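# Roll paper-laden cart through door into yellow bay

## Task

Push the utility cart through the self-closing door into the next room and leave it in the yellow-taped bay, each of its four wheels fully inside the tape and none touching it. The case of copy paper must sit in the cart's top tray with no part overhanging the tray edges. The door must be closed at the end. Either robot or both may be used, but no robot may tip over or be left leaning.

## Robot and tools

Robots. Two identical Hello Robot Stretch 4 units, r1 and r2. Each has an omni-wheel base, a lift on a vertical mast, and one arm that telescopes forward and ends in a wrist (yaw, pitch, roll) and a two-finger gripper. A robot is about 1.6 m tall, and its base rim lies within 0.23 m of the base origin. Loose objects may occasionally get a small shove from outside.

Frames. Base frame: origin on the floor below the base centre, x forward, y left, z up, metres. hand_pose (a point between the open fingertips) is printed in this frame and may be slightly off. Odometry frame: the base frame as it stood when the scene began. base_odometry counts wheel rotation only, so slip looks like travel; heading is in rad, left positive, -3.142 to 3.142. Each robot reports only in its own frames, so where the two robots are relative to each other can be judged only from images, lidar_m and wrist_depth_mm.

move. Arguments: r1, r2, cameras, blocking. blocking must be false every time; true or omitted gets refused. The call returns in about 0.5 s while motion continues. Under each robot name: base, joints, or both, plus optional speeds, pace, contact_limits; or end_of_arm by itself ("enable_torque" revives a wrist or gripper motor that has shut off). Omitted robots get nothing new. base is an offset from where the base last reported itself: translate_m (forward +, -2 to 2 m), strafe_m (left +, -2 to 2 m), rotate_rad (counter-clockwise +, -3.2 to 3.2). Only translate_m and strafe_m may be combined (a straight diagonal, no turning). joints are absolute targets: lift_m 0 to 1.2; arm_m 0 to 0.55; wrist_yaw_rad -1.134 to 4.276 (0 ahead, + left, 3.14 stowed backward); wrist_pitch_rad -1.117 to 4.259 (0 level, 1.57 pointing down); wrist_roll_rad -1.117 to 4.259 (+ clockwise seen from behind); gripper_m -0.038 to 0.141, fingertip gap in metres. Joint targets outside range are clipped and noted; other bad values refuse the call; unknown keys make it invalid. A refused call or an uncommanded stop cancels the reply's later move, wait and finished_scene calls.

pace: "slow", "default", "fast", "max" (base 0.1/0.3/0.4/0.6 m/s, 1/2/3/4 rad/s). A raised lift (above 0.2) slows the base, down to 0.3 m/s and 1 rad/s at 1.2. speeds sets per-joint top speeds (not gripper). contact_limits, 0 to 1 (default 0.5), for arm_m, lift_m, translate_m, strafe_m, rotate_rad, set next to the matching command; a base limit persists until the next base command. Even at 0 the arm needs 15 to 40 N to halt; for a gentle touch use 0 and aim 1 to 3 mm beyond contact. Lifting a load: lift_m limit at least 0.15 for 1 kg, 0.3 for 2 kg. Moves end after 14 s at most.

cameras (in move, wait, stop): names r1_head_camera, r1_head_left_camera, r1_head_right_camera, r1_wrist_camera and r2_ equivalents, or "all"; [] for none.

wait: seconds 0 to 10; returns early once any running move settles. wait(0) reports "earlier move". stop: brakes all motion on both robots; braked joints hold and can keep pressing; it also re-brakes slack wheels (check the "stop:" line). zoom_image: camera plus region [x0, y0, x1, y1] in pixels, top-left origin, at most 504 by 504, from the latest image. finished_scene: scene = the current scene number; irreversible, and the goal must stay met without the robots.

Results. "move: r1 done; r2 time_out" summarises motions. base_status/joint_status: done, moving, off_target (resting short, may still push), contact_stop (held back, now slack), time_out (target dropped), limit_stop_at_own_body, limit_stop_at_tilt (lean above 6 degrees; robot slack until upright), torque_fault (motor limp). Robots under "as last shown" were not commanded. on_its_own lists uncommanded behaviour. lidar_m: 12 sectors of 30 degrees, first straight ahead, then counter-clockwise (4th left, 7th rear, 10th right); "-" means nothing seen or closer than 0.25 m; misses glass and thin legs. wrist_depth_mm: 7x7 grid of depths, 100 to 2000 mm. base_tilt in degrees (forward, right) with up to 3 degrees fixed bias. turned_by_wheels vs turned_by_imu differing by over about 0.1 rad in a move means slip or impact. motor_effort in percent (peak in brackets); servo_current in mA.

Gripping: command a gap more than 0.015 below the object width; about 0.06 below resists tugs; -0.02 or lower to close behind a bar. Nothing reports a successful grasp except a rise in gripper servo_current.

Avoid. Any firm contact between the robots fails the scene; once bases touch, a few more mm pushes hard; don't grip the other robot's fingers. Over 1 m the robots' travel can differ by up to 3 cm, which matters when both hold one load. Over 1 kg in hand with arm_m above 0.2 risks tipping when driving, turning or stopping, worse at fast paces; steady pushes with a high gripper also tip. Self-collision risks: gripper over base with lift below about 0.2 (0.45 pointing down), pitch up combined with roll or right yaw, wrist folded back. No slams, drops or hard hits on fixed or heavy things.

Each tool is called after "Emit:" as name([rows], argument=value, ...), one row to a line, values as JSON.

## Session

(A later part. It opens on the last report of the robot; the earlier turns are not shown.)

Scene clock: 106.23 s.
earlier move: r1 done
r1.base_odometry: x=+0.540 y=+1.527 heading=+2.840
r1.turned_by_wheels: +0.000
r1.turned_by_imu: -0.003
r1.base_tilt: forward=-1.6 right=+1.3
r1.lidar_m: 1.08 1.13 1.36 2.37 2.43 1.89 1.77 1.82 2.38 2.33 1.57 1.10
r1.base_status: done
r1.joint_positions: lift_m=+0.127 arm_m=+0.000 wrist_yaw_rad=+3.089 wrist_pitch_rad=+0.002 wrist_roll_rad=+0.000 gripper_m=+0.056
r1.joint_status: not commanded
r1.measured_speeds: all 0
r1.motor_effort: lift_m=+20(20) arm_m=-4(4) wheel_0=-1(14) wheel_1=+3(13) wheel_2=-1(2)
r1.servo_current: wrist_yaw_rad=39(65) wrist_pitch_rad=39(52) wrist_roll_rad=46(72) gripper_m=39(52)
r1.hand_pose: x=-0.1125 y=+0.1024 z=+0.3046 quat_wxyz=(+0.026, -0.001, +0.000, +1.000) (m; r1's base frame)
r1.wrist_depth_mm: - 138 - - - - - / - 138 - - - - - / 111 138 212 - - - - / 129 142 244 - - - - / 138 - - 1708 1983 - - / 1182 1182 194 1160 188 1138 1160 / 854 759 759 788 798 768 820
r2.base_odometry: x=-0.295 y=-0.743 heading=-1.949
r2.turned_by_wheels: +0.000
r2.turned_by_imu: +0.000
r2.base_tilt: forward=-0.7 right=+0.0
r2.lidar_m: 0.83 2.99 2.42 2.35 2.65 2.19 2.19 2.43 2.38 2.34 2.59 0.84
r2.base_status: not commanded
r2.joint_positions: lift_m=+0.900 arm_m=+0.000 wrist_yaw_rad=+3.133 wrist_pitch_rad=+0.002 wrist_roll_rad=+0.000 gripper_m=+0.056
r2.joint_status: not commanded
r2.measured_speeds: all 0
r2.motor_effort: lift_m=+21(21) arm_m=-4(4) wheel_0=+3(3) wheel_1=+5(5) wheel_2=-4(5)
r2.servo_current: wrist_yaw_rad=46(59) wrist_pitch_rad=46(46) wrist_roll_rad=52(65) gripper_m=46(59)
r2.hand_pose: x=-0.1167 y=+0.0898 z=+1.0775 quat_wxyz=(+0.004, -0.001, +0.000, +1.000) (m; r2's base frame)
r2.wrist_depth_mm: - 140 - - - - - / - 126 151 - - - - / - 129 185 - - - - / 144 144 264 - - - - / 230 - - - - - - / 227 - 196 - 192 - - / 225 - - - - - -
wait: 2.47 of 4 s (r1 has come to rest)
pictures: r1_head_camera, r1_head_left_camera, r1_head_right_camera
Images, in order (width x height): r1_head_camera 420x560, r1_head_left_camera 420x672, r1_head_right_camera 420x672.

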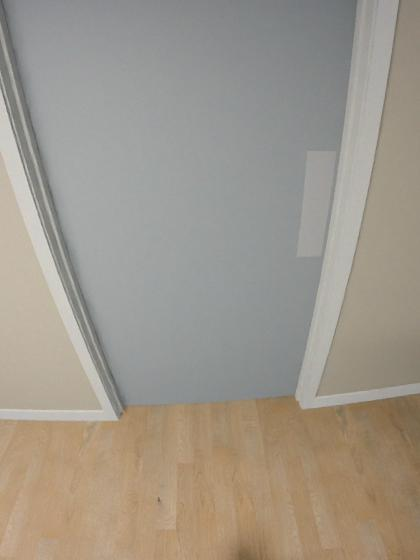

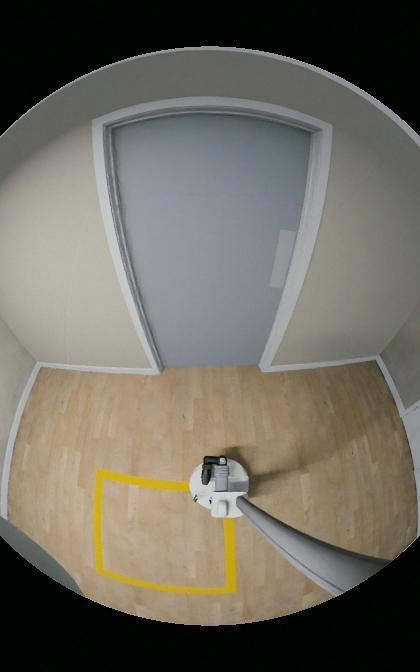

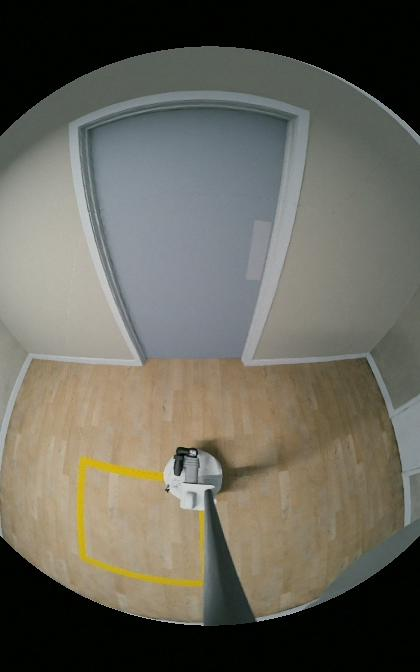

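Emit:
move(blocking=false, r1={"base":{"translate_m":0.72,"strafe_m":-0.09},"pace":"default"}, r2={"joints":{"wrist_yaw_rad":0,"wrist_roll_rad":1.57,"gripper_m":0.1}})

Emit:
wait(seconds=4)

Emit:
wait(seconds=2, cameras=["r1_head_camera","r1_head_left_camera","r2_wrist_camera","r2_head_camera"])

Scene clock: 119.03 s.
move: r1 moving; r2 moving
r1.base_odometry: x=+0.511 y=+1.540 heading=+2.840
r1.turned_by_wheels: +0.000
r1.turned_by_imu: +0.000
r1.base_tilt: forward=-1.6 right=+1.3
r1.lidar_m: 1.04 1.09 1.31 2.38 2.46 1.93 1.79 1.85 2.43 2.31 1.53 1.09
r1.base_status: translate_m moving; strafe_m moving
r1.joint_positions: lift_m=+0.127 arm_m=+0.000 wrist_yaw_rad=+3.089 wrist_pitch_rad=+0.002 wrist_roll_rad=+0.000 gripper_m=+0.056
r1.joint_status: not commanded
r1.measured_speeds: translate_m=+0.120 strafe_m=-0.016 rotate_rad=-0.003 lift_m=+0.000 arm_m=+0.000 wrist_yaw_rad=+0.000 wrist_pitch_rad=+0.000 wrist_roll_rad=+0.000
r1.motor_effort: lift_m=+20(20) arm_m=-4(4) wheel_0=+8(9) wheel_1=+4(6) wheel_2=-9(9)
r1.servo_current: wrist_yaw_rad=33(65) wrist_pitch_rad=46(46) wrist_roll_rad=33(65) gripper_m=39(46)
r1.hand_pose: x=-0.1125 y=+0.1024 z=+0.3046 quat_wxyz=(+0.026, -0.001, +0.000, +1.000) (m; r1's base frame)
r1.wrist_depth_mm: - 137 - - - - - / - 138 - - - - - / 111 138 211 - - - - / 128 142 242 - - - - / 138 - - 1661 - - - / 1205 1160 193 1229 188 1160 1138 / 842 759 750 809 788 778 798
r2.base_odometry: x=-0.295 y=-0.743 heading=-1.949
r2.turned_by_wheels: +0.000
r2.turned_by_imu: +0.000
r2.base_tilt: forward=-0.7 right=+0.1
r2.lidar_m: 0.84 3.00 2.41 2.37 2.65 2.23 2.20 2.42 2.38 2.32 2.58 0.83
r2.base_status: not commanded
r2.joint_positions: lift_m=+0.900 arm_m=+0.000 wrist_yaw_rad=+2.570 wrist_pitch_rad=+0.002 wrist_roll_rad=+0.589 gripper_m=+0.075
r2.joint_status: wrist_yaw_rad moving; wrist_roll_rad moving; gripper_m moving
r2.measured_speeds: translate_m=+0.000 strafe_m=+0.000 rotate_rad=+0.000 lift_m=+0.000 arm_m=+0.000 wrist_yaw_rad=-1.739 wrist_pitch_rad=+0.000 wrist_roll_rad=+1.820
r2.motor_effort: lift_m=+21(21) arm_m=-4(4) wheel_0=+3(3) wheel_1=+4(4) wheel_2=-4(5)
r2.servo_current: wrist_yaw_rad=130(130) wrist_pitch_rad=39(46) wrist_roll_rad=98(117) gripper_m=78(78)
r2.hand_pose: x=-0.0243 y=+0.2296 z=+1.0775 quat_wxyz=(+0.270, +0.081, +0.279, +0.918) (m; r2's base frame)
r2.wrist_depth_mm: - - - - - - - / - - - - - - - / - - - - - - - / - - - - - - - / - - - - - - - / - - 190 - 189 - 1661 / - - - - - 1576 1430
pictures: none

Scene clock: 120.93 s.
earlier move: r1 moving; r2 done
r1.base_odometry: x=+0.046 y=+1.751 heading=+2.840
r1.turned_by_wheels: +0.000
r1.turned_by_imu: +0.000
r1.base_tilt: forward=-1.6 right=+1.3
r1.lidar_m: 0.56 0.58 0.78 1.54 2.53 2.45 2.28 2.37 2.37 2.24 0.78 0.61
r1.base_status: translate_m moving; strafe_m moving
r1.joint_positions: lift_m=+0.127 arm_m=+0.000 wrist_yaw_rad=+3.089 wrist_pitch_rad=+0.002 wrist_roll_rad=+0.000 gripper_m=+0.056
r1.joint_status: not commanded
r1.measured_speeds: translate_m=+0.297 strafe_m=-0.038 rotate_rad=+0.004 lift_m=+0.000 arm_m=+0.000 wrist_yaw_rad=+0.000 wrist_pitch_rad=+0.000 wrist_roll_rad=+0.000
r1.motor_effort: lift_m=+20(20) arm_m=-4(4) wheel_0=+5(9) wheel_1=+2(7) wheel_2=-6(10)
r1.servo_current: wrist_yaw_rad=39(65) wrist_pitch_rad=46(52) wrist_roll_rad=52(72) gripper_m=46(46)
r1.hand_pose: x=-0.1125 y=+0.1024 z=+0.3046 quat_wxyz=(+0.026, -0.001, +0.000, +1.000) (m; r1's base frame)
r1.wrist_depth_mm: - 137 - - - - - / - 137 - - - - - / 111 138 210 - - - - / 128 141 - - - - - / 1618 - - - - - - / 1182 1229 194 1182 187 1160 1138 / 854 759 750 809 798 778 820
r2.base_odometry: x=-0.295 y=-0.743 heading=-1.949
r2.turned_by_wheels: +0.000
r2.turned_by_imu: +0.000
r2.base_tilt: forward=-0.7 right=+0.1
r2.lidar_m: 0.84 2.99 2.40 2.35 2.65 2.22 2.19 2.45 2.36 2.36 2.61 0.84
r2.base_status: not commanded
r2.joint_positions: lift_m=+0.900 arm_m=+0.000 wrist_yaw_rad=+0.003 wrist_pitch_rad=+0.002 wrist_roll_rad=+1.568 gripper_m=+0.100
r2.joint_status: all done
r2.measured_speeds: all 0
r2.motor_effort: lift_m=+21(21) arm_m=-4(4) wheel_0=+3(3) wheel_1=+4(4) wheel_2=-4(5)
r2.servo_current: wrist_yaw_rad=52(130) wrist_pitch_rad=39(46) wrist_roll_rad=46(117) gripper_m=46(104)
r2.hand_pose: x=+0.4596 y=-0.0866 z=+1.0775 quat_wxyz=(+0.708, +0.706, +0.002, +0.000) (m; r2's base frame)
r2.wrist_depth_mm: - - - - - - 1499 / - - - - 917 609 - / - - - 960 904 640 - / - - - - 1025 699 - / - - - - - - 788 / - - 193 - 194 1921 1499 / - - - - - - 1464
wait: 1.90 of 4 s (r2 has come to rest)
pictures: none

Scene clock: 122.43 s.
earlier move: r1 done
r1.base_odometry: x=-0.121 y=+1.826 heading=+2.840
r1.turned_by_wheels: +0.000
r1.turned_by_imu: +0.000
r1.base_tilt: forward=-1.6 right=+1.3
r1.lidar_m: 0.36 0.40 0.52 1.01 2.58 2.63 2.48 2.55 2.32 1.70 0.45 0.40
r1.base_status: done
r1.joint_positions: lift_m=+0.127 arm_m=+0.000 wrist_yaw_rad=+3.089 wrist_pitch_rad=+0.002 wrist_roll_rad=+0.000 gripper_m=+0.056
r1.joint_status: not commanded
r1.measured_speeds: all 0
r1.motor_effort: lift_m=+20(20) arm_m=-4(4) wheel_0=+2(9) wheel_1=+1(7) wheel_2=+0(10)
r1.servo_current: wrist_yaw_rad=52(65) wrist_pitch_rad=46(52) wrist_roll_rad=46(72) gripper_m=39(52)
r1.hand_pose: x=-0.1125 y=+0.1024 z=+0.3046 quat_wxyz=(+0.026, -0.001, +0.000, +1.000) (m; r1's base frame)
r1.wrist_depth_mm: - 137 - - - - - / - 138 - - - - - / 112 138 220 - - - - / 129 143 - - - - - / 1708 - - - - - - / 1205 1205 193 1182 187 1255 1138 / 842 759 750 153 741 732 759
r2.base_odometry: x=-0.295 y=-0.743 heading=-1.949
r2.turned_by_wheels: +0.000
r2.turned_by_imu: +0.000
r2.base_tilt: forward=-0.7 right=+0.1
r2.lidar_m: 0.85 2.97 2.39 2.37 2.65 2.21 2.19 2.44 2.37 2.36 2.61 0.79
r2.base_status: not commanded
r2.joint_positions: lift_m=+0.900 arm_m=+0.000 wrist_yaw_rad=+0.003 wrist_pitch_rad=+0.002 wrist_roll_rad=+1.568 gripper_m=+0.100
r2.joint_status: all done
r2.measured_speeds: all 0
r2.motor_effort: lift_m=+21(21) arm_m=-4(4) wheel_0=+3(3) wheel_1=+4(4) wheel_2=-4(5)
r2.servo_current: wrist_yaw_rad=46(130) wrist_pitch_rad=39(46) wrist_roll_rad=39(117) gripper_m=52(104)
r2.hand_pose: x=+0.4596 y=-0.0866 z=+1.0775 quat_wxyz=(+0.708, +0.706, +0.002, +0.000) (m; r2's base frame)
r2.wrist_depth_mm: - - - - - - 1464 / - - - - 931 609 - / - - - 976 917 634 - / - - - - 1008 699 - / - - - - - - 768 / - - 193 - 194 1983 1537 / - - - - - - 1499
wait: 1.50 of 2 s (r1 has come to rest)
pictures: r1_head_camera, r1_head_left_camera, r2_head_camera, r2_wrist_camera
Images, in order (width x height): r1_head_camera 420x560, r1_head_left_camera 420x672, r2_head_camera 420x560, r2_wrist_camera 616x392.

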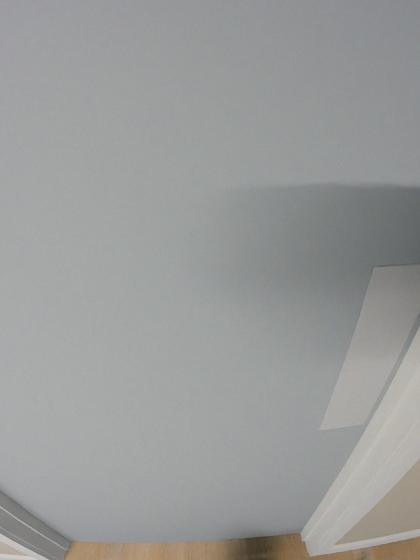

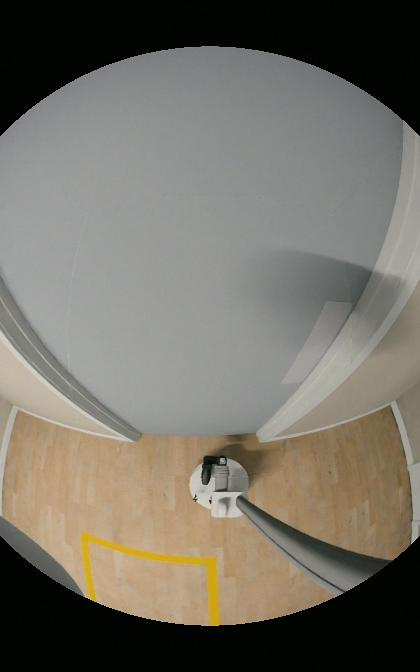

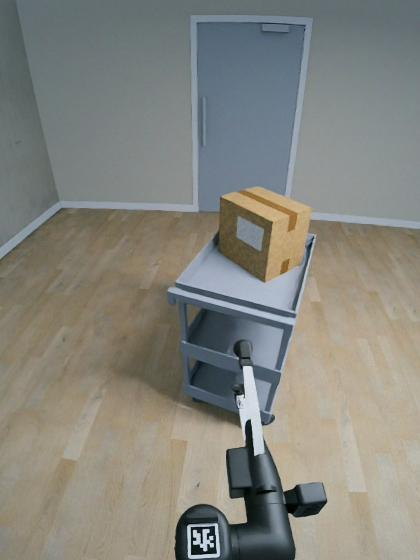

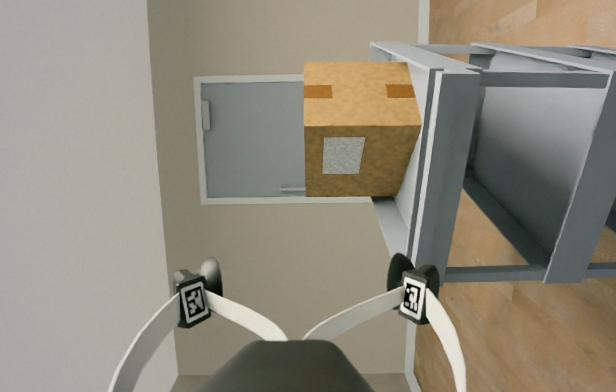

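Emit:
move(blocking=false, r1={"base":{"translate_m":0.92},"pace":"slow"}, r2={"base":{"translate_m":0.05,"strafe_m":0.28},"joints":{"lift_m":0.72}})

Emit:
wait(seconds=3)

Emit:
move(blocking=false, r2={"base":{"rotate_rad":-0.35}}, cameras=["r1_head_camera"])

Emit:
wait(seconds=3, cameras=["r1_head_camera","r1_head_left_camera","r2_wrist_camera","r2_head_camera"])

Scene clock: 164.73 s.
move: r1 moving; r2 moving
r1.base_odometry: x=-0.133 y=+1.830 heading=+2.841
r1.turned_by_wheels: +0.000
r1.turned_by_imu: +0.000
r1.base_tilt: forward=-1.6 right=+1.3
r1.lidar_m: 0.36 0.37 0.50 0.94 2.58 2.66 2.51 2.57 2.34 1.67 0.46 0.40
r1.base_status: translate_m moving
r1.joint_positions: lift_m=+0.127 arm_m=+0.000 wrist_yaw_rad=+3.089 wrist_pitch_rad=+0.002 wrist_roll_rad=+0.000 gripper_m=+0.056
r1.joint_status: not commanded
r1.measured_speeds: translate_m=+0.048 strafe_m=+0.000 rotate_rad=-0.001 lift_m=+0.000 arm_m=+0.000 wrist_yaw_rad=+0.000 wrist_pitch_rad=+0.000 wrist_roll_rad=+0.000
r1.motor_effort: lift_m=+20(20) arm_m=-4(4) wheel_0=+6(6) wheel_1=+4(6) wheel_2=-6(7)
r1.servo_current: wrist_yaw_rad=33(65) wrist_pitch_rad=46(46) wrist_roll_rad=46(59) gripper_m=33(46)
r1.hand_pose: x=-0.1125 y=+0.1024 z=+0.3046 quat_wxyz=(+0.026, -0.001, +0.000, +1.000) (m; r1's base frame)
r1.wrist_depth_mm: - 137 - - - - - / - 137 - - - - - / 112 138 221 - - - - / 129 143 - - - - - / 1708 - - - - - - / 1182 1205 194 1182 187 1255 1138 / 842 759 759 153 741 741 820
r2.base_odometry: x=-0.267 y=-0.761 heading=-1.949
r2.turned_by_wheels: +0.000
r2.turned_by_imu: +0.000
r2.base_tilt: forward=-0.7 right=+0.0
r2.lidar_m: 0.87 2.94 2.37 2.32 2.60 2.23 2.19 2.44 2.42 2.37 2.63 0.84
r2.base_status: translate_m moving; strafe_m moving
r2.joint_positions: lift_m=+0.862 arm_m=+0.000 wrist_yaw_rad=+0.003 wrist_pitch_rad=+0.002 wrist_roll_rad=+1.568 gripper_m=+0.100
r2.joint_status: lift_m moving
r2.measured_speeds: translate_m=+0.025 strafe_m=+0.127 rotate_rad=-0.001 lift_m=-0.146 arm_m=+0.000 wrist_yaw_rad=+0.000 wrist_pitch_rad=+0.000 wrist_roll_rad=+0.000
r2.motor_effort: lift_m=+12(20) arm_m=-4(4) wheel_0=-12(12) wheel_1=+9(12) wheel_2=-5(8)
r2.servo_current: wrist_yaw_rad=52(65) wrist_pitch_rad=39(39) wrist_roll_rad=52(59) gripper_m=52(59)
r2.hand_pose: x=+0.4596 y=-0.0866 z=+1.0401 quat_wxyz=(+0.708, +0.706, +0.002, +0.000) (m; r2's base frame)
r2.wrist_depth_mm: - - - - - 1863 1366 / - - - 946 878 621 - / - - - 946 891 1229 - / - - - - 732 - 715 / - - - - 750 - 768 / - - 193 - 193 1808 1464 / - - - - - - 1464
pictures: none

Scene clock: 166.60 s.
earlier move: r1 moving; r2 done
r1.base_odometry: x=-0.300 y=+1.882 heading=+2.840
r1.turned_by_wheels: +0.000
r1.turned_by_imu: +0.000
r1.base_tilt: forward=-1.6 right=+1.3
r1.lidar_m: - 0.25 0.27 0.67 2.58 2.84 2.68 2.72 2.33 0.76 0.34 0.25
r1.base_status: translate_m moving
r1.joint_positions: lift_m=+0.127 arm_m=+0.000 wrist_yaw_rad=+3.089 wrist_pitch_rad=+0.002 wrist_roll_rad=+0.000 gripper_m=+0.056
r1.joint_status: not commanded
r1.measured_speeds: translate_m=+0.099 strafe_m=+0.000 rotate_rad=+0.001 lift_m=+0.000 arm_m=+0.000 wrist_yaw_rad=+0.000 wrist_pitch_rad=+0.000 wrist_roll_rad=+0.000
r1.motor_effort: lift_m=+20(20) arm_m=-4(4) wheel_0=+4(8) wheel_1=+4(6) wheel_2=-5(7)
r1.servo_current: wrist_yaw_rad=52(72) wrist_pitch_rad=39(46) wrist_roll_rad=46(65) gripper_m=33(46)
r1.hand_pose: x=-0.1125 y=+0.1024 z=+0.3046 quat_wxyz=(+0.026, -0.001, +0.000, +1.000) (m; r1's base frame)
r1.wrist_depth_mm: - 137 - - - - - / - 138 - - - - - / 112 138 220 - - - - / 129 143 - - - - - / 1618 - - - - - - / 1160 1205 194 1182 187 1255 1025 / 842 750 750 809 798 768 809
r2.base_odometry: x=-0.053 y=-0.893 heading=-1.949
r2.turned_by_wheels: +0.000
r2.turned_by_imu: +0.000
r2.base_tilt: forward=-0.7 right=+0.1
r2.lidar_m: 0.92 2.63 2.13 2.08 2.33 2.22 2.20 2.42 2.66 2.63 2.87 0.88
r2.base_status: done
r2.joint_positions: lift_m=+0.720 arm_m=+0.000 wrist_yaw_rad=+0.003 wrist_pitch_rad=+0.002 wrist_roll_rad=+1.568 gripper_m=+0.100
r2.joint_status: all done
r2.measured_speeds: all 0
r2.motor_effort: lift_m=+14(20) arm_m=-4(4) wheel_0=-2(12) wheel_1=+1(13) wheel_2=-6(8)
r2.servo_current: wrist_yaw_rad=39(65) wrist_pitch_rad=39(52) wrist_roll_rad=52(65) gripper_m=52(59)
r2.hand_pose: x=+0.4595 y=-0.0866 z=+0.8981 quat_wxyz=(+0.708, +0.706, +0.001, +0.000) (m; r2's base frame)
r2.wrist_depth_mm: - - - 842 - - - / - - - 976 1229 676 - / - - - - - 715 1281 / - - - - - 1863 1255 / - - - - - 1863 1229 / - - 193 - 193 1576 1281 / - - - - - 1983 1229
wait: 1.87 of 3 s (r2 has come to rest)
pictures: none

Scene clock: 167.10 s.
earlier move: r1 moving
move: r2 moving
r1.base_odometry: x=-0.347 y=+1.896 heading=+2.841
r1.turned_by_wheels: +0.001
r1.turned_by_imu: +0.002
r1.base_tilt: forward=-1.5 right=+1.3
r1.lidar_m: - 0.25 0.25 0.55 2.60 2.89 2.71 2.81 2.33 0.49 0.31 0.25
r1.base_status: translate_m moving
r1.joint_positions: lift_m=+0.127 arm_m=+0.000 wrist_yaw_rad=+3.089 wrist_pitch_rad=+0.002 wrist_roll_rad=+0.000 gripper_m=+0.056
r1.joint_status: not commanded
r1.measured_speeds: translate_m=+0.103 strafe_m=+0.000 rotate_rad=-0.002 lift_m=+0.000 arm_m=+0.000 wrist_yaw_rad=+0.000 wrist_pitch_rad=+0.000 wrist_roll_rad=+0.000
r1.motor_effort: lift_m=+20(20) arm_m=-4(4) wheel_0=+18(19) wheel_1=+9(15) wheel_2=-17(20)
r1.servo_current: wrist_yaw_rad=46(65) wrist_pitch_rad=46(46) wrist_roll_rad=39(59) gripper_m=33(46)
r1.hand_pose: x=-0.1125 y=+0.1024 z=+0.3046 quat_wxyz=(+0.026, -0.001, +0.000, +1.000) (m; r1's base frame)
r1.wrist_depth_mm: - 137 - - - - - / - 138 - - - - - / 113 138 224 - - - - / 131 145 - - - - - / 1983 - - - - - - / 1205 1205 193 1281 187 1255 1138 / 842 750 759 788 788 778 820
r2.base_odometry: x=-0.053 y=-0.893 heading=-2.187
r2.turned_by_wheels: -0.238
r2.turned_by_imu: -0.231
r2.base_tilt: forward=-0.7 right=+0.1
r2.lidar_m: 0.90 3.27 2.24 2.07 2.13 2.35 2.20 2.25 2.81 2.64 2.71 0.91
r2.base_status: rotate_rad moving
r2.joint_positions: lift_m=+0.720 arm_m=+0.000 wrist_yaw_rad=+0.003 wrist_pitch_rad=+0.002 wrist_roll_rad=+1.568 gripper_m=+0.100
r2.joint_status: not commanded
r2.measured_speeds: translate_m=-0.002 strafe_m=+0.000 rotate_rad=-0.712 lift_m=+0.000 arm_m=+0.000 wrist_yaw_rad=+0.000 wrist_pitch_rad=+0.000 wrist_roll_rad=+0.000
r2.motor_effort: lift_m=+14(14) arm_m=-4(4) wheel_0=+5(9) wheel_1=+6(10) wheel_2=+5(11)
r2.servo_current: wrist_yaw_rad=39(52) wrist_pitch_rad=39(46) wrist_roll_rad=46(52) gripper_m=52(59)
r2.hand_pose: x=+0.4596 y=-0.0866 z=+0.8981 quat_wxyz=(+0.708, +0.706, +0.001, +0.000) (m; r2's base frame)
r2.wrist_depth_mm: - - - - - 976 1098 / - - - 946 1182 676 - / - - - 946 - 707 - / - - - 1060 - 741 - / - - - - - 1576 1255 / - - 192 - 194 1576 1255 / - - - - - 1921 1255
pictures: r1_head_camera
Images, in order (width x height): r1_head_camera 420x560.

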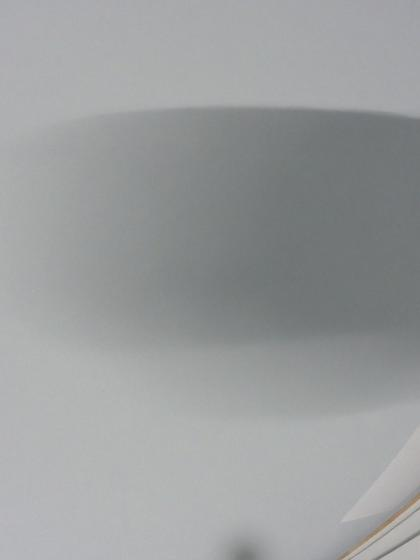

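Scene clock: 167.73 s.
earlier move: r1 moving; r2 done
r1.base_odometry: x=-0.407 y=+1.915 heading=+2.842
r1.turned_by_wheels: +0.001
r1.turned_by_imu: +0.001
r1.base_tilt: forward=-1.6 right=+1.3
r1.lidar_m: 0.25 0.25 0.25 0.48 2.60 2.93 2.78 2.87 2.32 0.32 0.30 0.25
r1.base_status: translate_m moving
r1.joint_positions: lift_m=+0.127 arm_m=+0.000 wrist_yaw_rad=+3.101 wrist_pitch_rad=+0.002 wrist_roll_rad=+0.000 gripper_m=+0.056
r1.joint_status: not commanded
r1.measured_speeds: translate_m=+0.101 strafe_m=+0.000 rotate_rad=+0.003 lift_m=+0.000 arm_m=+0.000 wrist_yaw_rad=+0.000 wrist_pitch_rad=+0.000 wrist_roll_rad=+0.000
r1.motor_effort: lift_m=+20(20) arm_m=+9(10) wheel_0=+18(20) wheel_1=+15(15) wheel_2=-12(20)
r1.servo_current: wrist_yaw_rad=72(85) wrist_pitch_rad=39(52) wrist_roll_rad=65(65) gripper_m=46(46)
r1.hand_pose: x=-0.1142 y=+0.0991 z=+0.3046 quat_wxyz=(+0.020, -0.001, +0.000, +1.000) (m; r1's base frame)
r1.wrist_depth_mm: - 135 - - - - - / - 136 213 - - - - / 107 135 182 - - - - / 123 137 270 - - - - / 1708 - - - - - - / 1205 1229 193 1182 188 1308 1138 / 854 750 759 798 788 778 831
r2.base_odometry: x=-0.053 y=-0.893 heading=-2.298
r2.turned_by_wheels: -0.112
r2.turned_by_imu: -0.109
r2.base_tilt: forward=-0.7 right=+0.1
r2.lidar_m: 0.89 3.62 2.37 2.10 2.10 2.47 2.20 2.20 2.67 2.61 2.66 0.91
r2.base_status: done
r2.joint_positions: lift_m=+0.720 arm_m=+0.000 wrist_yaw_rad=+0.003 wrist_pitch_rad=+0.002 wrist_roll_rad=+1.568 gripper_m=+0.100
r2.joint_status: not commanded
r2.measured_speeds: all 0
r2.motor_effort: lift_m=+14(14) arm_m=-4(4) wheel_0=+3(9) wheel_1=+4(10) wheel_2=+3(11)
r2.servo_current: wrist_yaw_rad=52(59) wrist_pitch_rad=46(46) wrist_roll_rad=52(59) gripper_m=52(59)
r2.hand_pose: x=+0.4595 y=-0.0867 z=+0.8981 quat_wxyz=(+0.708, +0.706, +0.001, +0.000) (m; r2's base frame)
r2.wrist_depth_mm: - - - - - 1756 1229 / - - - - - 1808 1229 / - - - 1042 1205 707 - / - - - 960 - 732 - / - - - 1060 1205 - - / - - 193 750 192 750 1308 / - - - - - 1921 1229
wait: 0.63 of 3 s (r2 has come to rest)
pictures: r1_head_camera, r1_head_left_camera, r2_head_camera, r2_wrist_camera
Images, in order (width x height): r1_head_camera 420x560, r1_head_left_camera 420x672, r2_head_camera 420x560, r2_wrist_camera 616x392.

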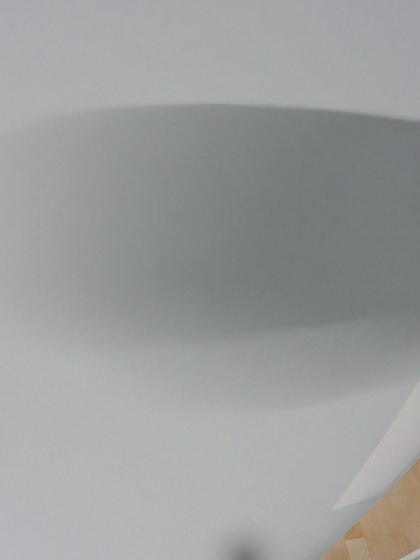

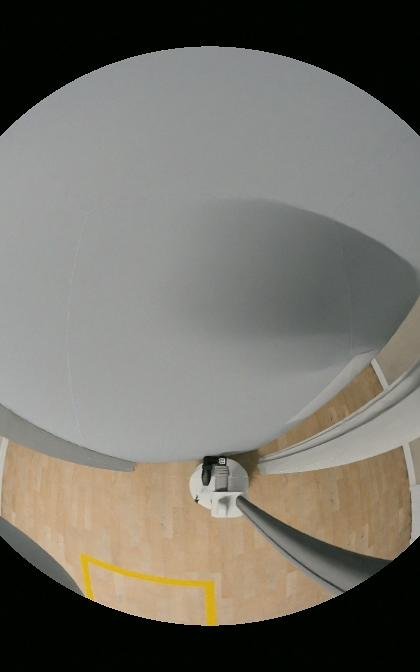

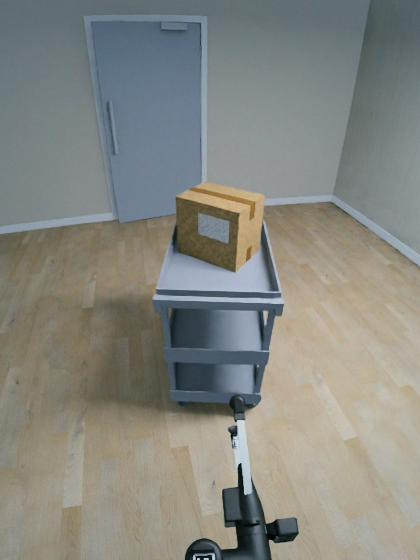

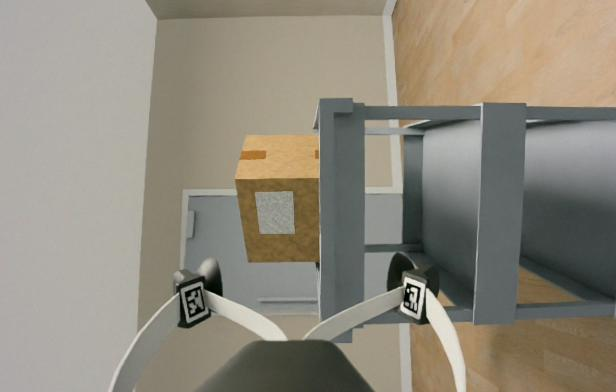

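Emit:
wait(seconds=0.5, cameras=["r1_head_left_camera","r1_head_right_camera"])

Scene clock: 172.83 s.
earlier move: r1 moving
r1.base_odometry: x=-0.895 y=+2.066 heading=+2.841
r1.turned_by_wheels: -0.001
r1.turned_by_imu: +0.000
r1.base_tilt: forward=-1.6 right=+1.3
r1.lidar_m: 0.25 0.25 0.26 0.25 0.37 3.45 3.31 0.45 0.43 1.10 2.18 2.90
r1.base_status: translate_m moving
r1.joint_positions: lift_m=+0.127 arm_m=+0.000 wrist_yaw_rad=+3.092 wrist_pitch_rad=+0.002 wrist_roll_rad=+0.000 gripper_m=+0.056
r1.joint_status: not commanded
r1.measured_speeds: translate_m=+0.101 strafe_m=+0.000 rotate_rad=-0.003 lift_m=+0.000 arm_m=+0.000 wrist_yaw_rad=+0.000 wrist_pitch_rad=+0.000 wrist_roll_rad=+0.000
r1.motor_effort: lift_m=+20(20) arm_m=+5(10) wheel_0=+8(20) wheel_1=+12(16) wheel_2=-10(20)
r1.servo_current: wrist_yaw_rad=46(91) wrist_pitch_rad=46(52) wrist_roll_rad=39(72) gripper_m=39(52)
r1.hand_pose: x=-0.1129 y=+0.1016 z=+0.3046 quat_wxyz=(+0.025, -0.001, +0.000, +1.000) (m; r1's base frame)
r1.wrist_depth_mm: - 137 - - - - - / - 137 - - - - - / 109 138 203 - - - - / 124 138 - - - - - / 1708 - - - - - - / 1182 1182 195 1182 187 1138 1182 / 854 759 750 798 798 768 831
r2.base_odometry: x=-0.053 y=-0.893 heading=-2.298
r2.turned_by_wheels: +0.000
r2.turned_by_imu: +0.001
r2.base_tilt: forward=-0.7 right=+0.1
r2.lidar_m: 0.89 3.61 2.37 2.10 2.08 2.48 2.20 2.22 2.68 2.64 2.64 0.92
r2.base_status: done
r2.joint_positions: lift_m=+0.720 arm_m=+0.000 wrist_yaw_rad=+0.003 wrist_pitch_rad=+0.002 wrist_roll_rad=+1.568 gripper_m=+0.100
r2.joint_status: not commanded
r2.measured_speeds: all 0
r2.motor_effort: lift_m=+14(14) arm_m=-4(4) wheel_0=+3(9) wheel_1=+4(10) wheel_2=+3(11)
r2.servo_current: wrist_yaw_rad=52(65) wrist_pitch_rad=39(46) wrist_roll_rad=59(65) gripper_m=46(59)
r2.hand_pose: x=+0.4595 y=-0.0867 z=+0.8981 quat_wxyz=(+0.708, +0.706, +0.001, +0.000) (m; r2's base frame)
r2.wrist_depth_mm: - - - - - 1756 1229 / - - - - - 1708 1229 / - - - 1042 1182 715 - / - - - 946 - 723 - / - - - 1060 1205 - - / - - 193 759 192 759 1308 / - - - - - 1863 1229
wait: 0.50 s; no rest
pictures: r1_head_left_camera, r1_head_right_camera
Images, in order (width x height): r1_head_left_camera 420x672, r1_head_right_camera 420x672.

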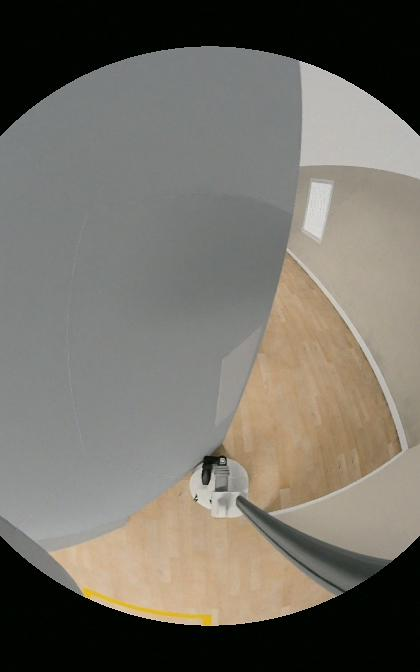

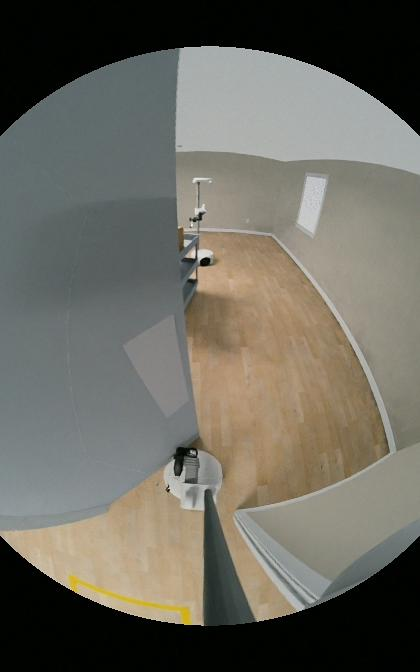

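Emit:
zoom_image(camera="r1_head_right_camera", region=[120, 140, 320, 340])

Emit:
move(blocking=false, r1={"base":{"translate_m":0.30,"strafe_m":0.45},"pace":"slow"}, r2={"base":{"strafe_m":0.043},"joints":{"lift_m":0.665}}, cameras=["r2_wrist_camera","r1_head_right_camera"])

Emit:
zoom_image(camera="r2_wrist_camera", region=[230, 60, 450, 380])

Scaled by 2.520 from the camera's 420x672 image, which has a finer 600x960 frame.

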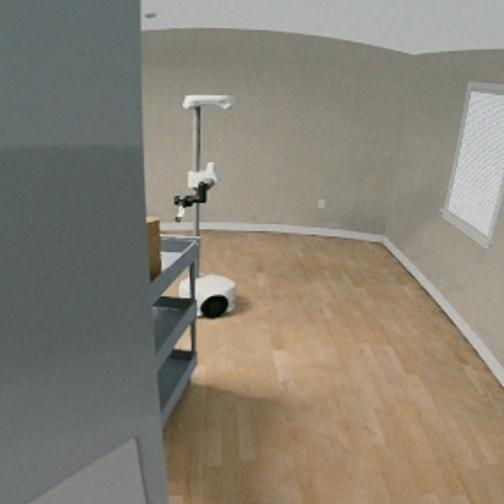

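Scene clock: 185.33 s.
earlier move: r1 done
move: r1 moving; r2 moving
r1.base_odometry: x=-1.009 y=+2.091 heading=+2.840
r1.turned_by_wheels: -0.001
r1.turned_by_imu: -0.001
r1.base_tilt: forward=-1.6 right=+1.3
r1.lidar_m: 0.26 0.25 - 0.25 0.31 3.59 3.45 0.54 0.63 1.46 2.20 2.85
r1.base_status: translate_m moving; strafe_m moving
r1.joint_positions: lift_m=+0.127 arm_m=+0.000 wrist_yaw_rad=+3.092 wrist_pitch_rad=+0.002 wrist_roll_rad=+0.000 gripper_m=+0.056
r1.joint_status: not commanded
r1.measured_speeds: translate_m=+0.027 strafe_m=+0.041 rotate_rad=+0.001 lift_m=+0.000 arm_m=+0.000 wrist_yaw_rad=+0.000 wrist_pitch_rad=+0.000 wrist_roll_rad=+0.000
r1.motor_effort: lift_m=+20(20) arm_m=+5(5) wheel_0=-14(14) wheel_1=+15(15) wheel_2=-8(9)
r1.servo_current: wrist_yaw_rad=33(65) wrist_pitch_rad=39(52) wrist_roll_rad=46(65) gripper_m=39(46)
r1.hand_pose: x=-0.1129 y=+0.1016 z=+0.3046 quat_wxyz=(+0.025, -0.001, +0.000, +1.000) (m; r1's base frame)
r1.wrist_depth_mm: - 136 - - - - - / - 137 - - - - - / 109 137 204 - - - - / 123 138 - - - - - / 609 - - - - - 1808 / 1008 1205 193 1182 187 1160 1060 / 741 750 741 798 788 788 768
r2.base_odometry: x=-0.029 y=-0.915 heading=-2.299
r2.turned_by_wheels: +0.000
r2.turned_by_imu: +0.001
r2.base_tilt: forward=-0.7 right=+0.0
r2.lidar_m: 0.89 3.61 2.32 2.03 2.05 2.47 2.20 2.21 2.68 2.67 2.67 0.92
r2.base_status: strafe_m moving
r2.joint_positions: lift_m=+0.684 arm_m=+0.000 wrist_yaw_rad=+0.003 wrist_pitch_rad=+0.002 wrist_roll_rad=+1.568 gripper_m=+0.100
r2.joint_status: lift_m moving
r2.measured_speeds: translate_m=+0.000 strafe_m=+0.083 rotate_rad=+0.001 lift_m=-0.112 arm_m=+0.000 wrist_yaw_rad=+0.000 wrist_pitch_rad=+0.000 wrist_roll_rad=+0.000
r2.motor_effort: lift_m=+14(16) arm_m=-4(4) wheel_0=-7(12) wheel_1=+3(12) wheel_2=+0(3)
r2.servo_current: wrist_yaw_rad=52(52) wrist_pitch_rad=39(46) wrist_roll_rad=46(65) gripper_m=46(52)
r2.hand_pose: x=+0.4595 y=-0.0867 z=+0.8618 quat_wxyz=(+0.708, +0.706, +0.001, +0.000) (m; r2's base frame)
r2.wrist_depth_mm: - - - - - 1756 1182 / - - - - - 1499 1205 / - - - 723 - 707 - / - - - 946 - 732 - / - - - 1060 - 759 - / - - 193 741 194 1430 1229 / - - - - - 1863 1205
pictures: r1_head_right_camera, r2_wrist_camera
Images, in order (width x height): r1_head_right_camera 420x672, r2_wrist_camera 616x392.

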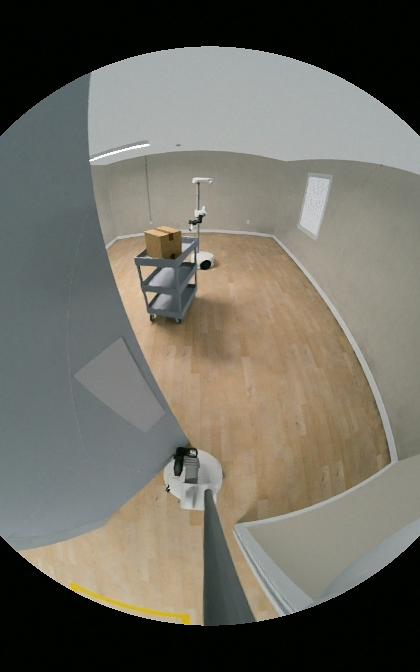

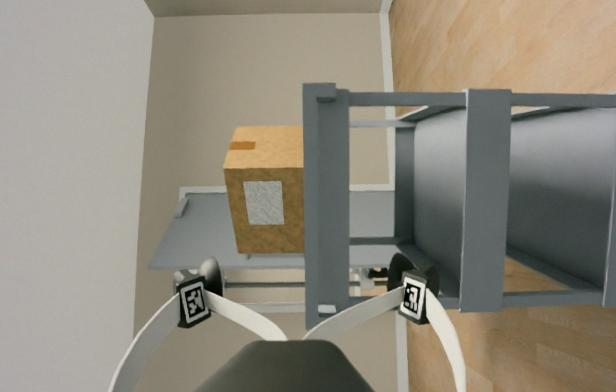

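Scaled by 1.575.

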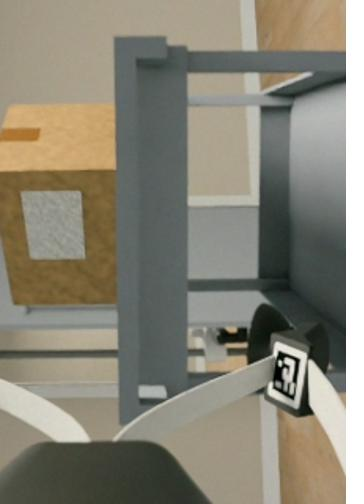

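Emit:
move(blocking=false, r2={"base":{"translate_m":0.40},"joints":{"lift_m":0.68},"pace":"default"}, cameras=["r1_head_right_camera","r1_head_left_camera"])

Emit:
wait(seconds=3, cameras=["r1_head_right_camera","r1_head_left_camera","r2_wrist_camera","r2_head_camera"])

Scene clock: 194.93 s.
earlier move: r1 done; r2 done
move: r2 moving
r1.base_odometry: x=-1.419 y=+1.758 heading=+2.841
r1.turned_by_wheels: +0.001
r1.turned_by_imu: +0.005
r1.base_tilt: forward=-1.6 right=+1.3
r1.lidar_m: 1.25 0.30 0.25 - 0.25 0.27 3.79 1.08 1.06 2.53 2.63 3.43
r1.base_status: done
r1.joint_positions: lift_m=+0.127 arm_m=+0.000 wrist_yaw_rad=+3.092 wrist_pitch_rad=+0.002 wrist_roll_rad=+0.000 gripper_m=+0.056
r1.joint_status: not commanded
r1.measured_speeds: all 0
r1.motor_effort: lift_m=+20(20) arm_m=+5(5) wheel_0=-6(7) wheel_1=+8(9) wheel_2=-4(4)
r1.servo_current: wrist_yaw_rad=33(59) wrist_pitch_rad=46(52) wrist_roll_rad=46(59) gripper_m=33(46)
r1.hand_pose: x=-0.1129 y=+0.1016 z=+0.3046 quat_wxyz=(+0.025, -0.001, +0.000, +1.000) (m; r1's base frame)
r1.wrist_depth_mm: - 137 - - 410 220 - / - 137 - - 415 221 163 / 109 138 203 - 418 222 164 / 124 138 - - 377 224 166 / 1708 - - - 379 224 165 / 1205 1205 194 1182 191 224 165 / 831 759 759 809 379 196 -
r2.base_odometry: x=-0.042 y=-0.945 heading=-2.298
r2.turned_by_wheels: +0.000
r2.turned_by_imu: +0.002
r2.base_tilt: forward=-0.7 right=+0.1
r2.lidar_m: 0.87 3.59 2.31 2.04 2.07 2.52 2.23 2.26 2.75 2.67 2.70 0.90
r2.base_status: translate_m moving
r2.joint_positions: lift_m=+0.680 arm_m=+0.000 wrist_yaw_rad=+0.003 wrist_pitch_rad=+0.002 wrist_roll_rad=+1.568 gripper_m=+0.100
r2.joint_status: lift_m moving
r2.measured_speeds: translate_m=+0.121 strafe_m=-0.001 rotate_rad=+0.004 lift_m=+0.000 arm_m=+0.000 wrist_yaw_rad=+0.000 wrist_pitch_rad=+0.000 wrist_roll_rad=+0.000
r2.motor_effort: lift_m=+21(23) arm_m=-4(4) wheel_0=+7(10) wheel_1=+7(9) wheel_2=-13(13)
r2.servo_current: wrist_yaw_rad=46(52) wrist_pitch_rad=39(46) wrist_roll_rad=46(52) gripper_m=52(52)
r2.hand_pose: x=+0.4595 y=-0.0867 z=+0.8575 quat_wxyz=(+0.708, +0.706, +0.001, +0.000) (m; r2's base frame)
r2.wrist_depth_mm: - - - - - 1756 1182 / - - - - - 1464 1118 / - - - 946 - 699 - / - - - 946 - 699 - / - - - 1060 - 715 - / - - 193 668 194 1430 1182 / - - - - - 1863 1182
pictures: r1_head_left_camera, r1_head_right_camera
Images, in order (width x height): r1_head_left_camera 420x672, r1_head_right_camera 420x672.

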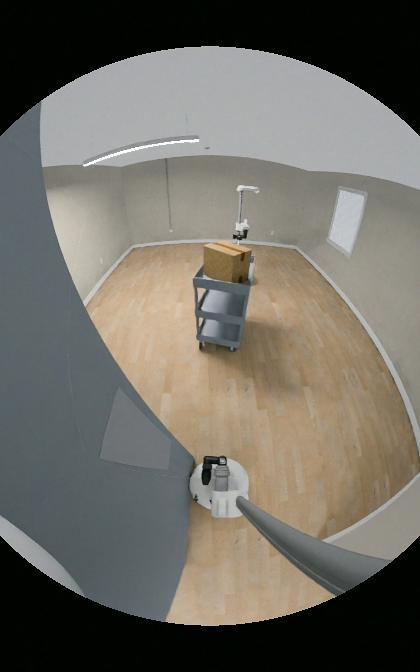

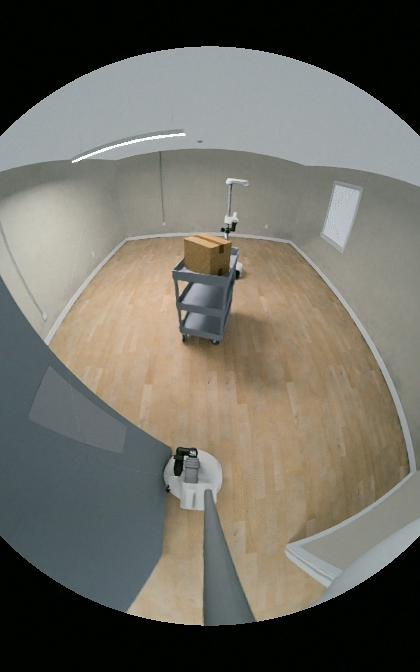

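Scene clock: 197.27 s.
earlier move: r2 done
r1.base_odometry: x=-1.419 y=+1.758 heading=+2.841
r1.turned_by_wheels: +0.000
r1.turned_by_imu: +0.000
r1.base_tilt: forward=-1.6 right=+1.3
r1.lidar_m: 1.25 0.25 0.25 - 0.25 0.26 3.79 1.07 1.06 2.49 2.64 3.42
r1.base_status: done
r1.joint_positions: lift_m=+0.127 arm_m=+0.000 wrist_yaw_rad=+3.092 wrist_pitch_rad=+0.002 wrist_roll_rad=+0.000 gripper_m=+0.056
r1.joint_status: not commanded
r1.measured_speeds: all 0
r1.motor_effort: lift_m=+20(20) arm_m=+5(5) wheel_0=-7(7) wheel_1=+8(9) wheel_2=-4(4)
r1.servo_current: wrist_yaw_rad=39(65) wrist_pitch_rad=39(52) wrist_roll_rad=39(72) gripper_m=39(46)
r1.hand_pose: x=-0.1129 y=+0.1016 z=+0.3046 quat_wxyz=(+0.025, -0.001, +0.000, +1.000) (m; r1's base frame)
r1.wrist_depth_mm: - 136 - - 407 220 - / - 137 - - 415 221 164 / 109 138 203 - 421 222 165 / 124 138 - - 377 224 165 / 1708 - - - 377 224 166 / 1182 1205 195 1229 191 225 165 / 842 750 750 798 377 196 -
r2.base_odometry: x=-0.287 y=-1.220 heading=-2.298
r2.turned_by_wheels: +0.000
r2.turned_by_imu: +0.001
r2.base_tilt: forward=-0.7 right=+0.1
r2.lidar_m: 0.50 3.20 2.41 2.16 2.13 2.63 2.60 2.62 2.91 2.61 2.62 0.51
r2.base_status: done
r2.joint_positions: lift_m=+0.680 arm_m=+0.000 wrist_yaw_rad=+0.003 wrist_pitch_rad=+0.002 wrist_roll_rad=+1.568 gripper_m=+0.100
r2.joint_status: all done
r2.measured_speeds: all 0
r2.motor_effort: lift_m=+21(23) arm_m=-4(4) wheel_0=+3(11) wheel_1=+4(9) wheel_2=-3(14)
r2.servo_current: wrist_yaw_rad=39(59) wrist_pitch_rad=39(46) wrist_roll_rad=52(65) gripper_m=46(59)
r2.hand_pose: x=+0.4595 y=-0.0867 z=+0.8575 quat_wxyz=(+0.708, +0.706, +0.001, +0.000) (m; r2's base frame)
r2.wrist_depth_mm: - - - 315 - 1756 - / - - 715 324 325 820 - / - - 564 272 330 917 - / - - 609 334 338 931 - / - - 676 340 338 - - / - - 193 285 193 - - / - - - - - 1808 484
wait: 2.33 of 3 s (r2 has come to rest)
pictures: r1_head_left_camera, r1_head_right_camera, r2_head_camera, r2_wrist_camera
Images, in order (width x height): r1_head_left_camera 420x672, r1_head_right_camera 420x672, r2_head_camera 420x560, r2_wrist_camera 616x392.

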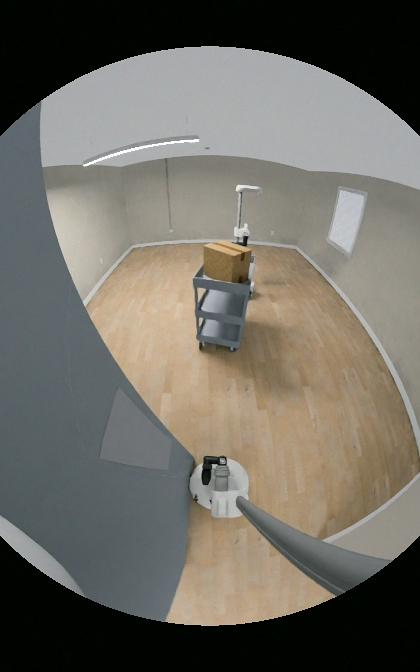

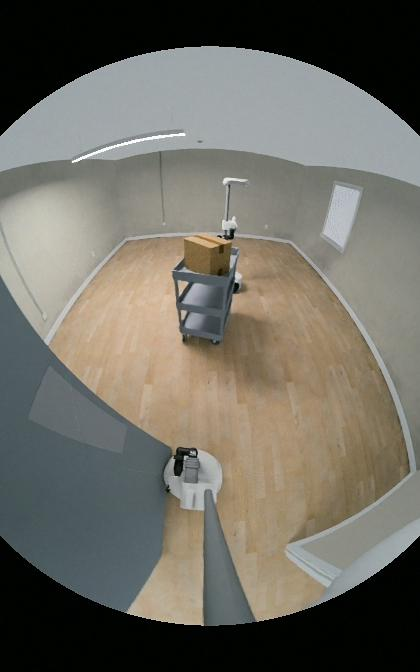

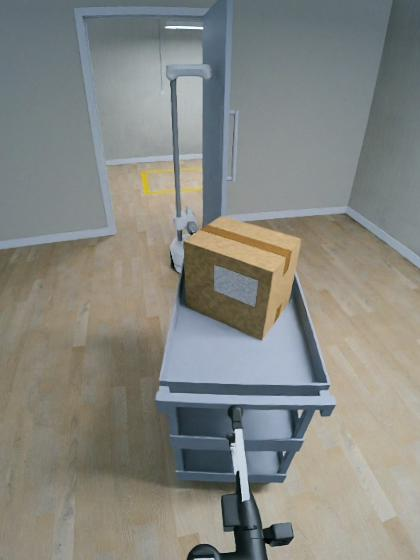

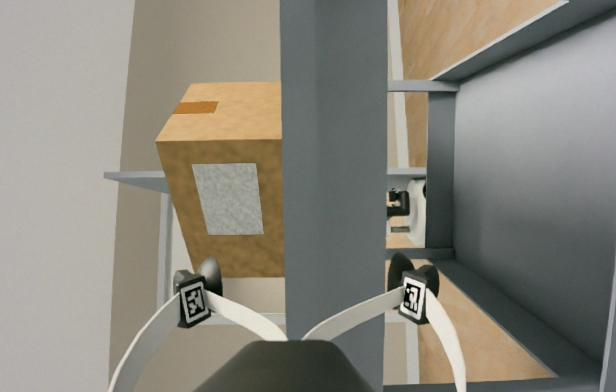

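Emit:
move(blocking=false, r1={"base":{"translate_m":0.22,"strafe_m":0.35},"pace":"slow"})

Emit:
zoom_image(camera="r2_wrist_camera", region=[230, 0, 480, 392])

Emit:
zoom_image(camera="r2_head_camera", region=[140, 340, 350, 500])

Scene clock: 202.87 s.
move: r1 moving
r1.base_odometry: x=-1.429 y=+1.750 heading=+2.841
r1.turned_by_wheels: +0.000
r1.turned_by_imu: +0.000
r1.base_tilt: forward=-1.6 right=+1.3
r1.lidar_m: 1.23 0.30 0.25 - 0.25 0.27 0.80 1.08 1.06 2.54 2.64 3.47
r1.base_status: translate_m moving; strafe_m moving
r1.joint_positions: lift_m=+0.127 arm_m=+0.000 wrist_yaw_rad=+3.092 wrist_pitch_rad=+0.002 wrist_roll_rad=+0.000 gripper_m=+0.056
r1.joint_status: not commanded
r1.measured_speeds: translate_m=+0.026 strafe_m=+0.041 rotate_rad=+0.001 lift_m=+0.000 arm_m=+0.000 wrist_yaw_rad=+0.000 wrist_pitch_rad=+0.000 wrist_roll_rad=+0.000
r1.motor_effort: lift_m=+20(20) arm_m=+5(5) wheel_0=-7(10) wheel_1=+12(13) wheel_2=-4(6)
r1.servo_current: wrist_yaw_rad=65(65) wrist_pitch_rad=46(46) wrist_roll_rad=59(59) gripper_m=46(46)
r1.hand_pose: x=-0.1129 y=+0.1016 z=+0.3046 quat_wxyz=(+0.025, -0.001, +0.000, +1.000) (m; r1's base frame)
r1.wrist_depth_mm: - 137 - - 397 231 - / - 137 - - 402 219 171 / 109 137 203 - 407 220 164 / 124 138 - - 370 221 165 / 1661 - - - 370 222 165 / 1160 1205 193 1205 190 222 164 / 842 741 750 154 332 195 -
r2: as last shown
r2.turned_by_imu: +0.000
r2.base_tilt: forward=-0.7 right=+0.0
r2.lidar_m: 0.48 3.21 2.41 2.15 2.13 2.65 2.59 2.62 2.92 2.59 2.60 0.52
r2.motor_effort: lift_m=+21(21) arm_m=-4(4) wheel_0=+2(3) wheel_1=+5(5) wheel_2=-3(3)
r2.servo_current: wrist_yaw_rad=59(59) wrist_pitch_rad=46(46) wrist_roll_rad=39(59) gripper_m=52(52)
r2.wrist_depth_mm: - - - 315 - 1808 - / - - 723 322 327 820 - / - - 574 272 329 917 - / - - 609 332 336 946 - / - - 676 342 340 - - / - - 193 285 194 - - / - - - - - 1863 488
pictures: none

Scaled by 1.286.
This view is cut from an older image: the scene may have changed since it was taken.

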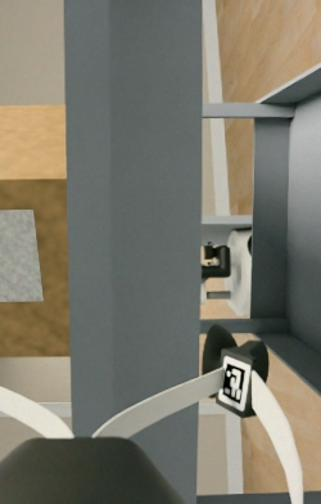

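Scaled by 2.400 from the camera's 420x560 image, which has a finer 1200x1600 frame.
This view is cut from an older image: the scene may have changed since it was taken.

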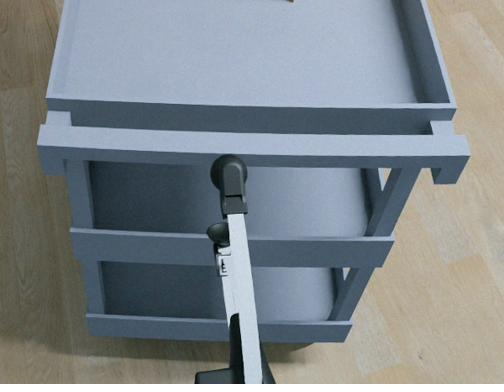

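Emit:
move(blocking=false, r2={"base":{"translate_m":0.068},"joints":{"lift_m":0.687},"pace":"slow"})

Emit:
wait(seconds=1.5, cameras=["r2_wrist_camera","r2_head_camera","r1_head_left_camera","r1_head_right_camera"])

Emit:
zoom_image(camera="r2_head_camera", region=[140, 340, 350, 500])

Scene clock: 215.37 s.
earlier move: r1 contact_stop
move: r2 moving
r1.base_odometry: x=-1.648 y=+1.570 heading=+2.876
r1.turned_by_wheels: +0.035
r1.turned_by_imu: +0.049
r1.base_tilt: forward=-1.6 right=+1.3
r1.lidar_m: 1.13 2.79 2.01 1.95 0.25 0.25 0.47 1.34 1.34 2.80 2.90 1.11
r1.base_status: translate_m contact_stop (by the wheels' count: +0.163 of +0.220); strafe_m contact_stop (by the wheels' count: +0.247 of +0.350)
r1.joint_positions: lift_m=+0.127 arm_m=+0.000 wrist_yaw_rad=+3.092 wrist_pitch_rad=+0.002 wrist_roll_rad=+0.000 gripper_m=+0.056
r1.joint_status: not commanded
r1.measured_speeds: all 0
r1.on_its_own: the wheels are slack since a contact_stop
r1.motor_effort: lift_m=+20(20) arm_m=+5(5) wheel_0=+0(1) wheel_1=+0(0) wheel_2=+0(0)
r1.servo_current: wrist_yaw_rad=33(65) wrist_pitch_rad=39(46) wrist_roll_rad=33(72) gripper_m=33(46)
r1.hand_pose: x=-0.1129 y=+0.1017 z=+0.3046 quat_wxyz=(+0.025, -0.001, +0.000, +1.000) (m; r1's base frame)
r1.wrist_depth_mm: 136 138 - 449 277 198 - / 109 138 - 415 278 190 - / 116 139 246 459 281 192 - / 135 150 - 462 281 191 - / 1921 - - 466 282 192 161 / 1160 1182 193 466 191 192 161 / 842 759 759 143 264 175 -
r2.base_odometry: x=-0.296 y=-1.229 heading=-2.298
r2.turned_by_wheels: +0.000
r2.turned_by_imu: +0.001
r2.base_tilt: forward=-0.7 right=+0.1
r2.lidar_m: 0.50 3.20 2.41 2.14 2.15 2.65 2.60 2.62 2.90 2.56 2.62 0.51
r2.base_status: translate_m moving
r2.joint_positions: lift_m=+0.687 arm_m=+0.000 wrist_yaw_rad=+0.003 wrist_pitch_rad=+0.002 wrist_roll_rad=+1.568 gripper_m=+0.100
r2.joint_status: lift_m moving
r2.measured_speeds: translate_m=+0.048 strafe_m=-0.001 rotate_rad=-0.001 lift_m=+0.000 arm_m=+0.000 wrist_yaw_rad=+0.000 wrist_pitch_rad=+0.000 wrist_roll_rad=+0.000
r2.motor_effort: lift_m=+24(25) arm_m=-4(4) wheel_0=+9(9) wheel_1=+6(7) wheel_2=-8(10)
r2.servo_current: wrist_yaw_rad=46(52) wrist_pitch_rad=39(52) wrist_roll_rad=52(59) gripper_m=46(59)
r2.hand_pose: x=+0.4595 y=-0.0867 z=+0.8645 quat_wxyz=(+0.708, +0.706, +0.001, +0.000) (m; r2's base frame)
r2.wrist_depth_mm: - - - 307 309 1708 - / - - 699 312 314 820 - / - - 559 317 319 - - / - - 597 324 324 931 - / - - 683 327 327 - - / - - 193 273 193 - - / - - - - - 1863 480
pictures: none

not run: a stop that you did not command came earlier in this reply.

Scaled by 2.400 from the camera's 420x560 image, which has a finer 1200x1600 frame.
This view is cut from an older image: the scene may have changed since it was taken.

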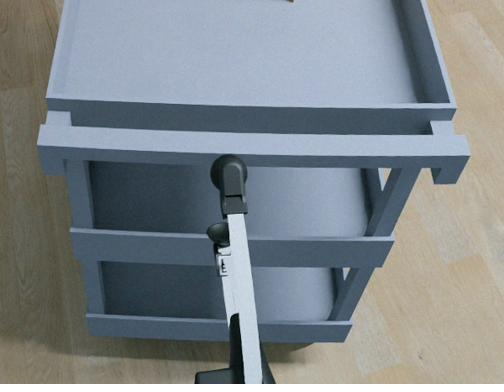

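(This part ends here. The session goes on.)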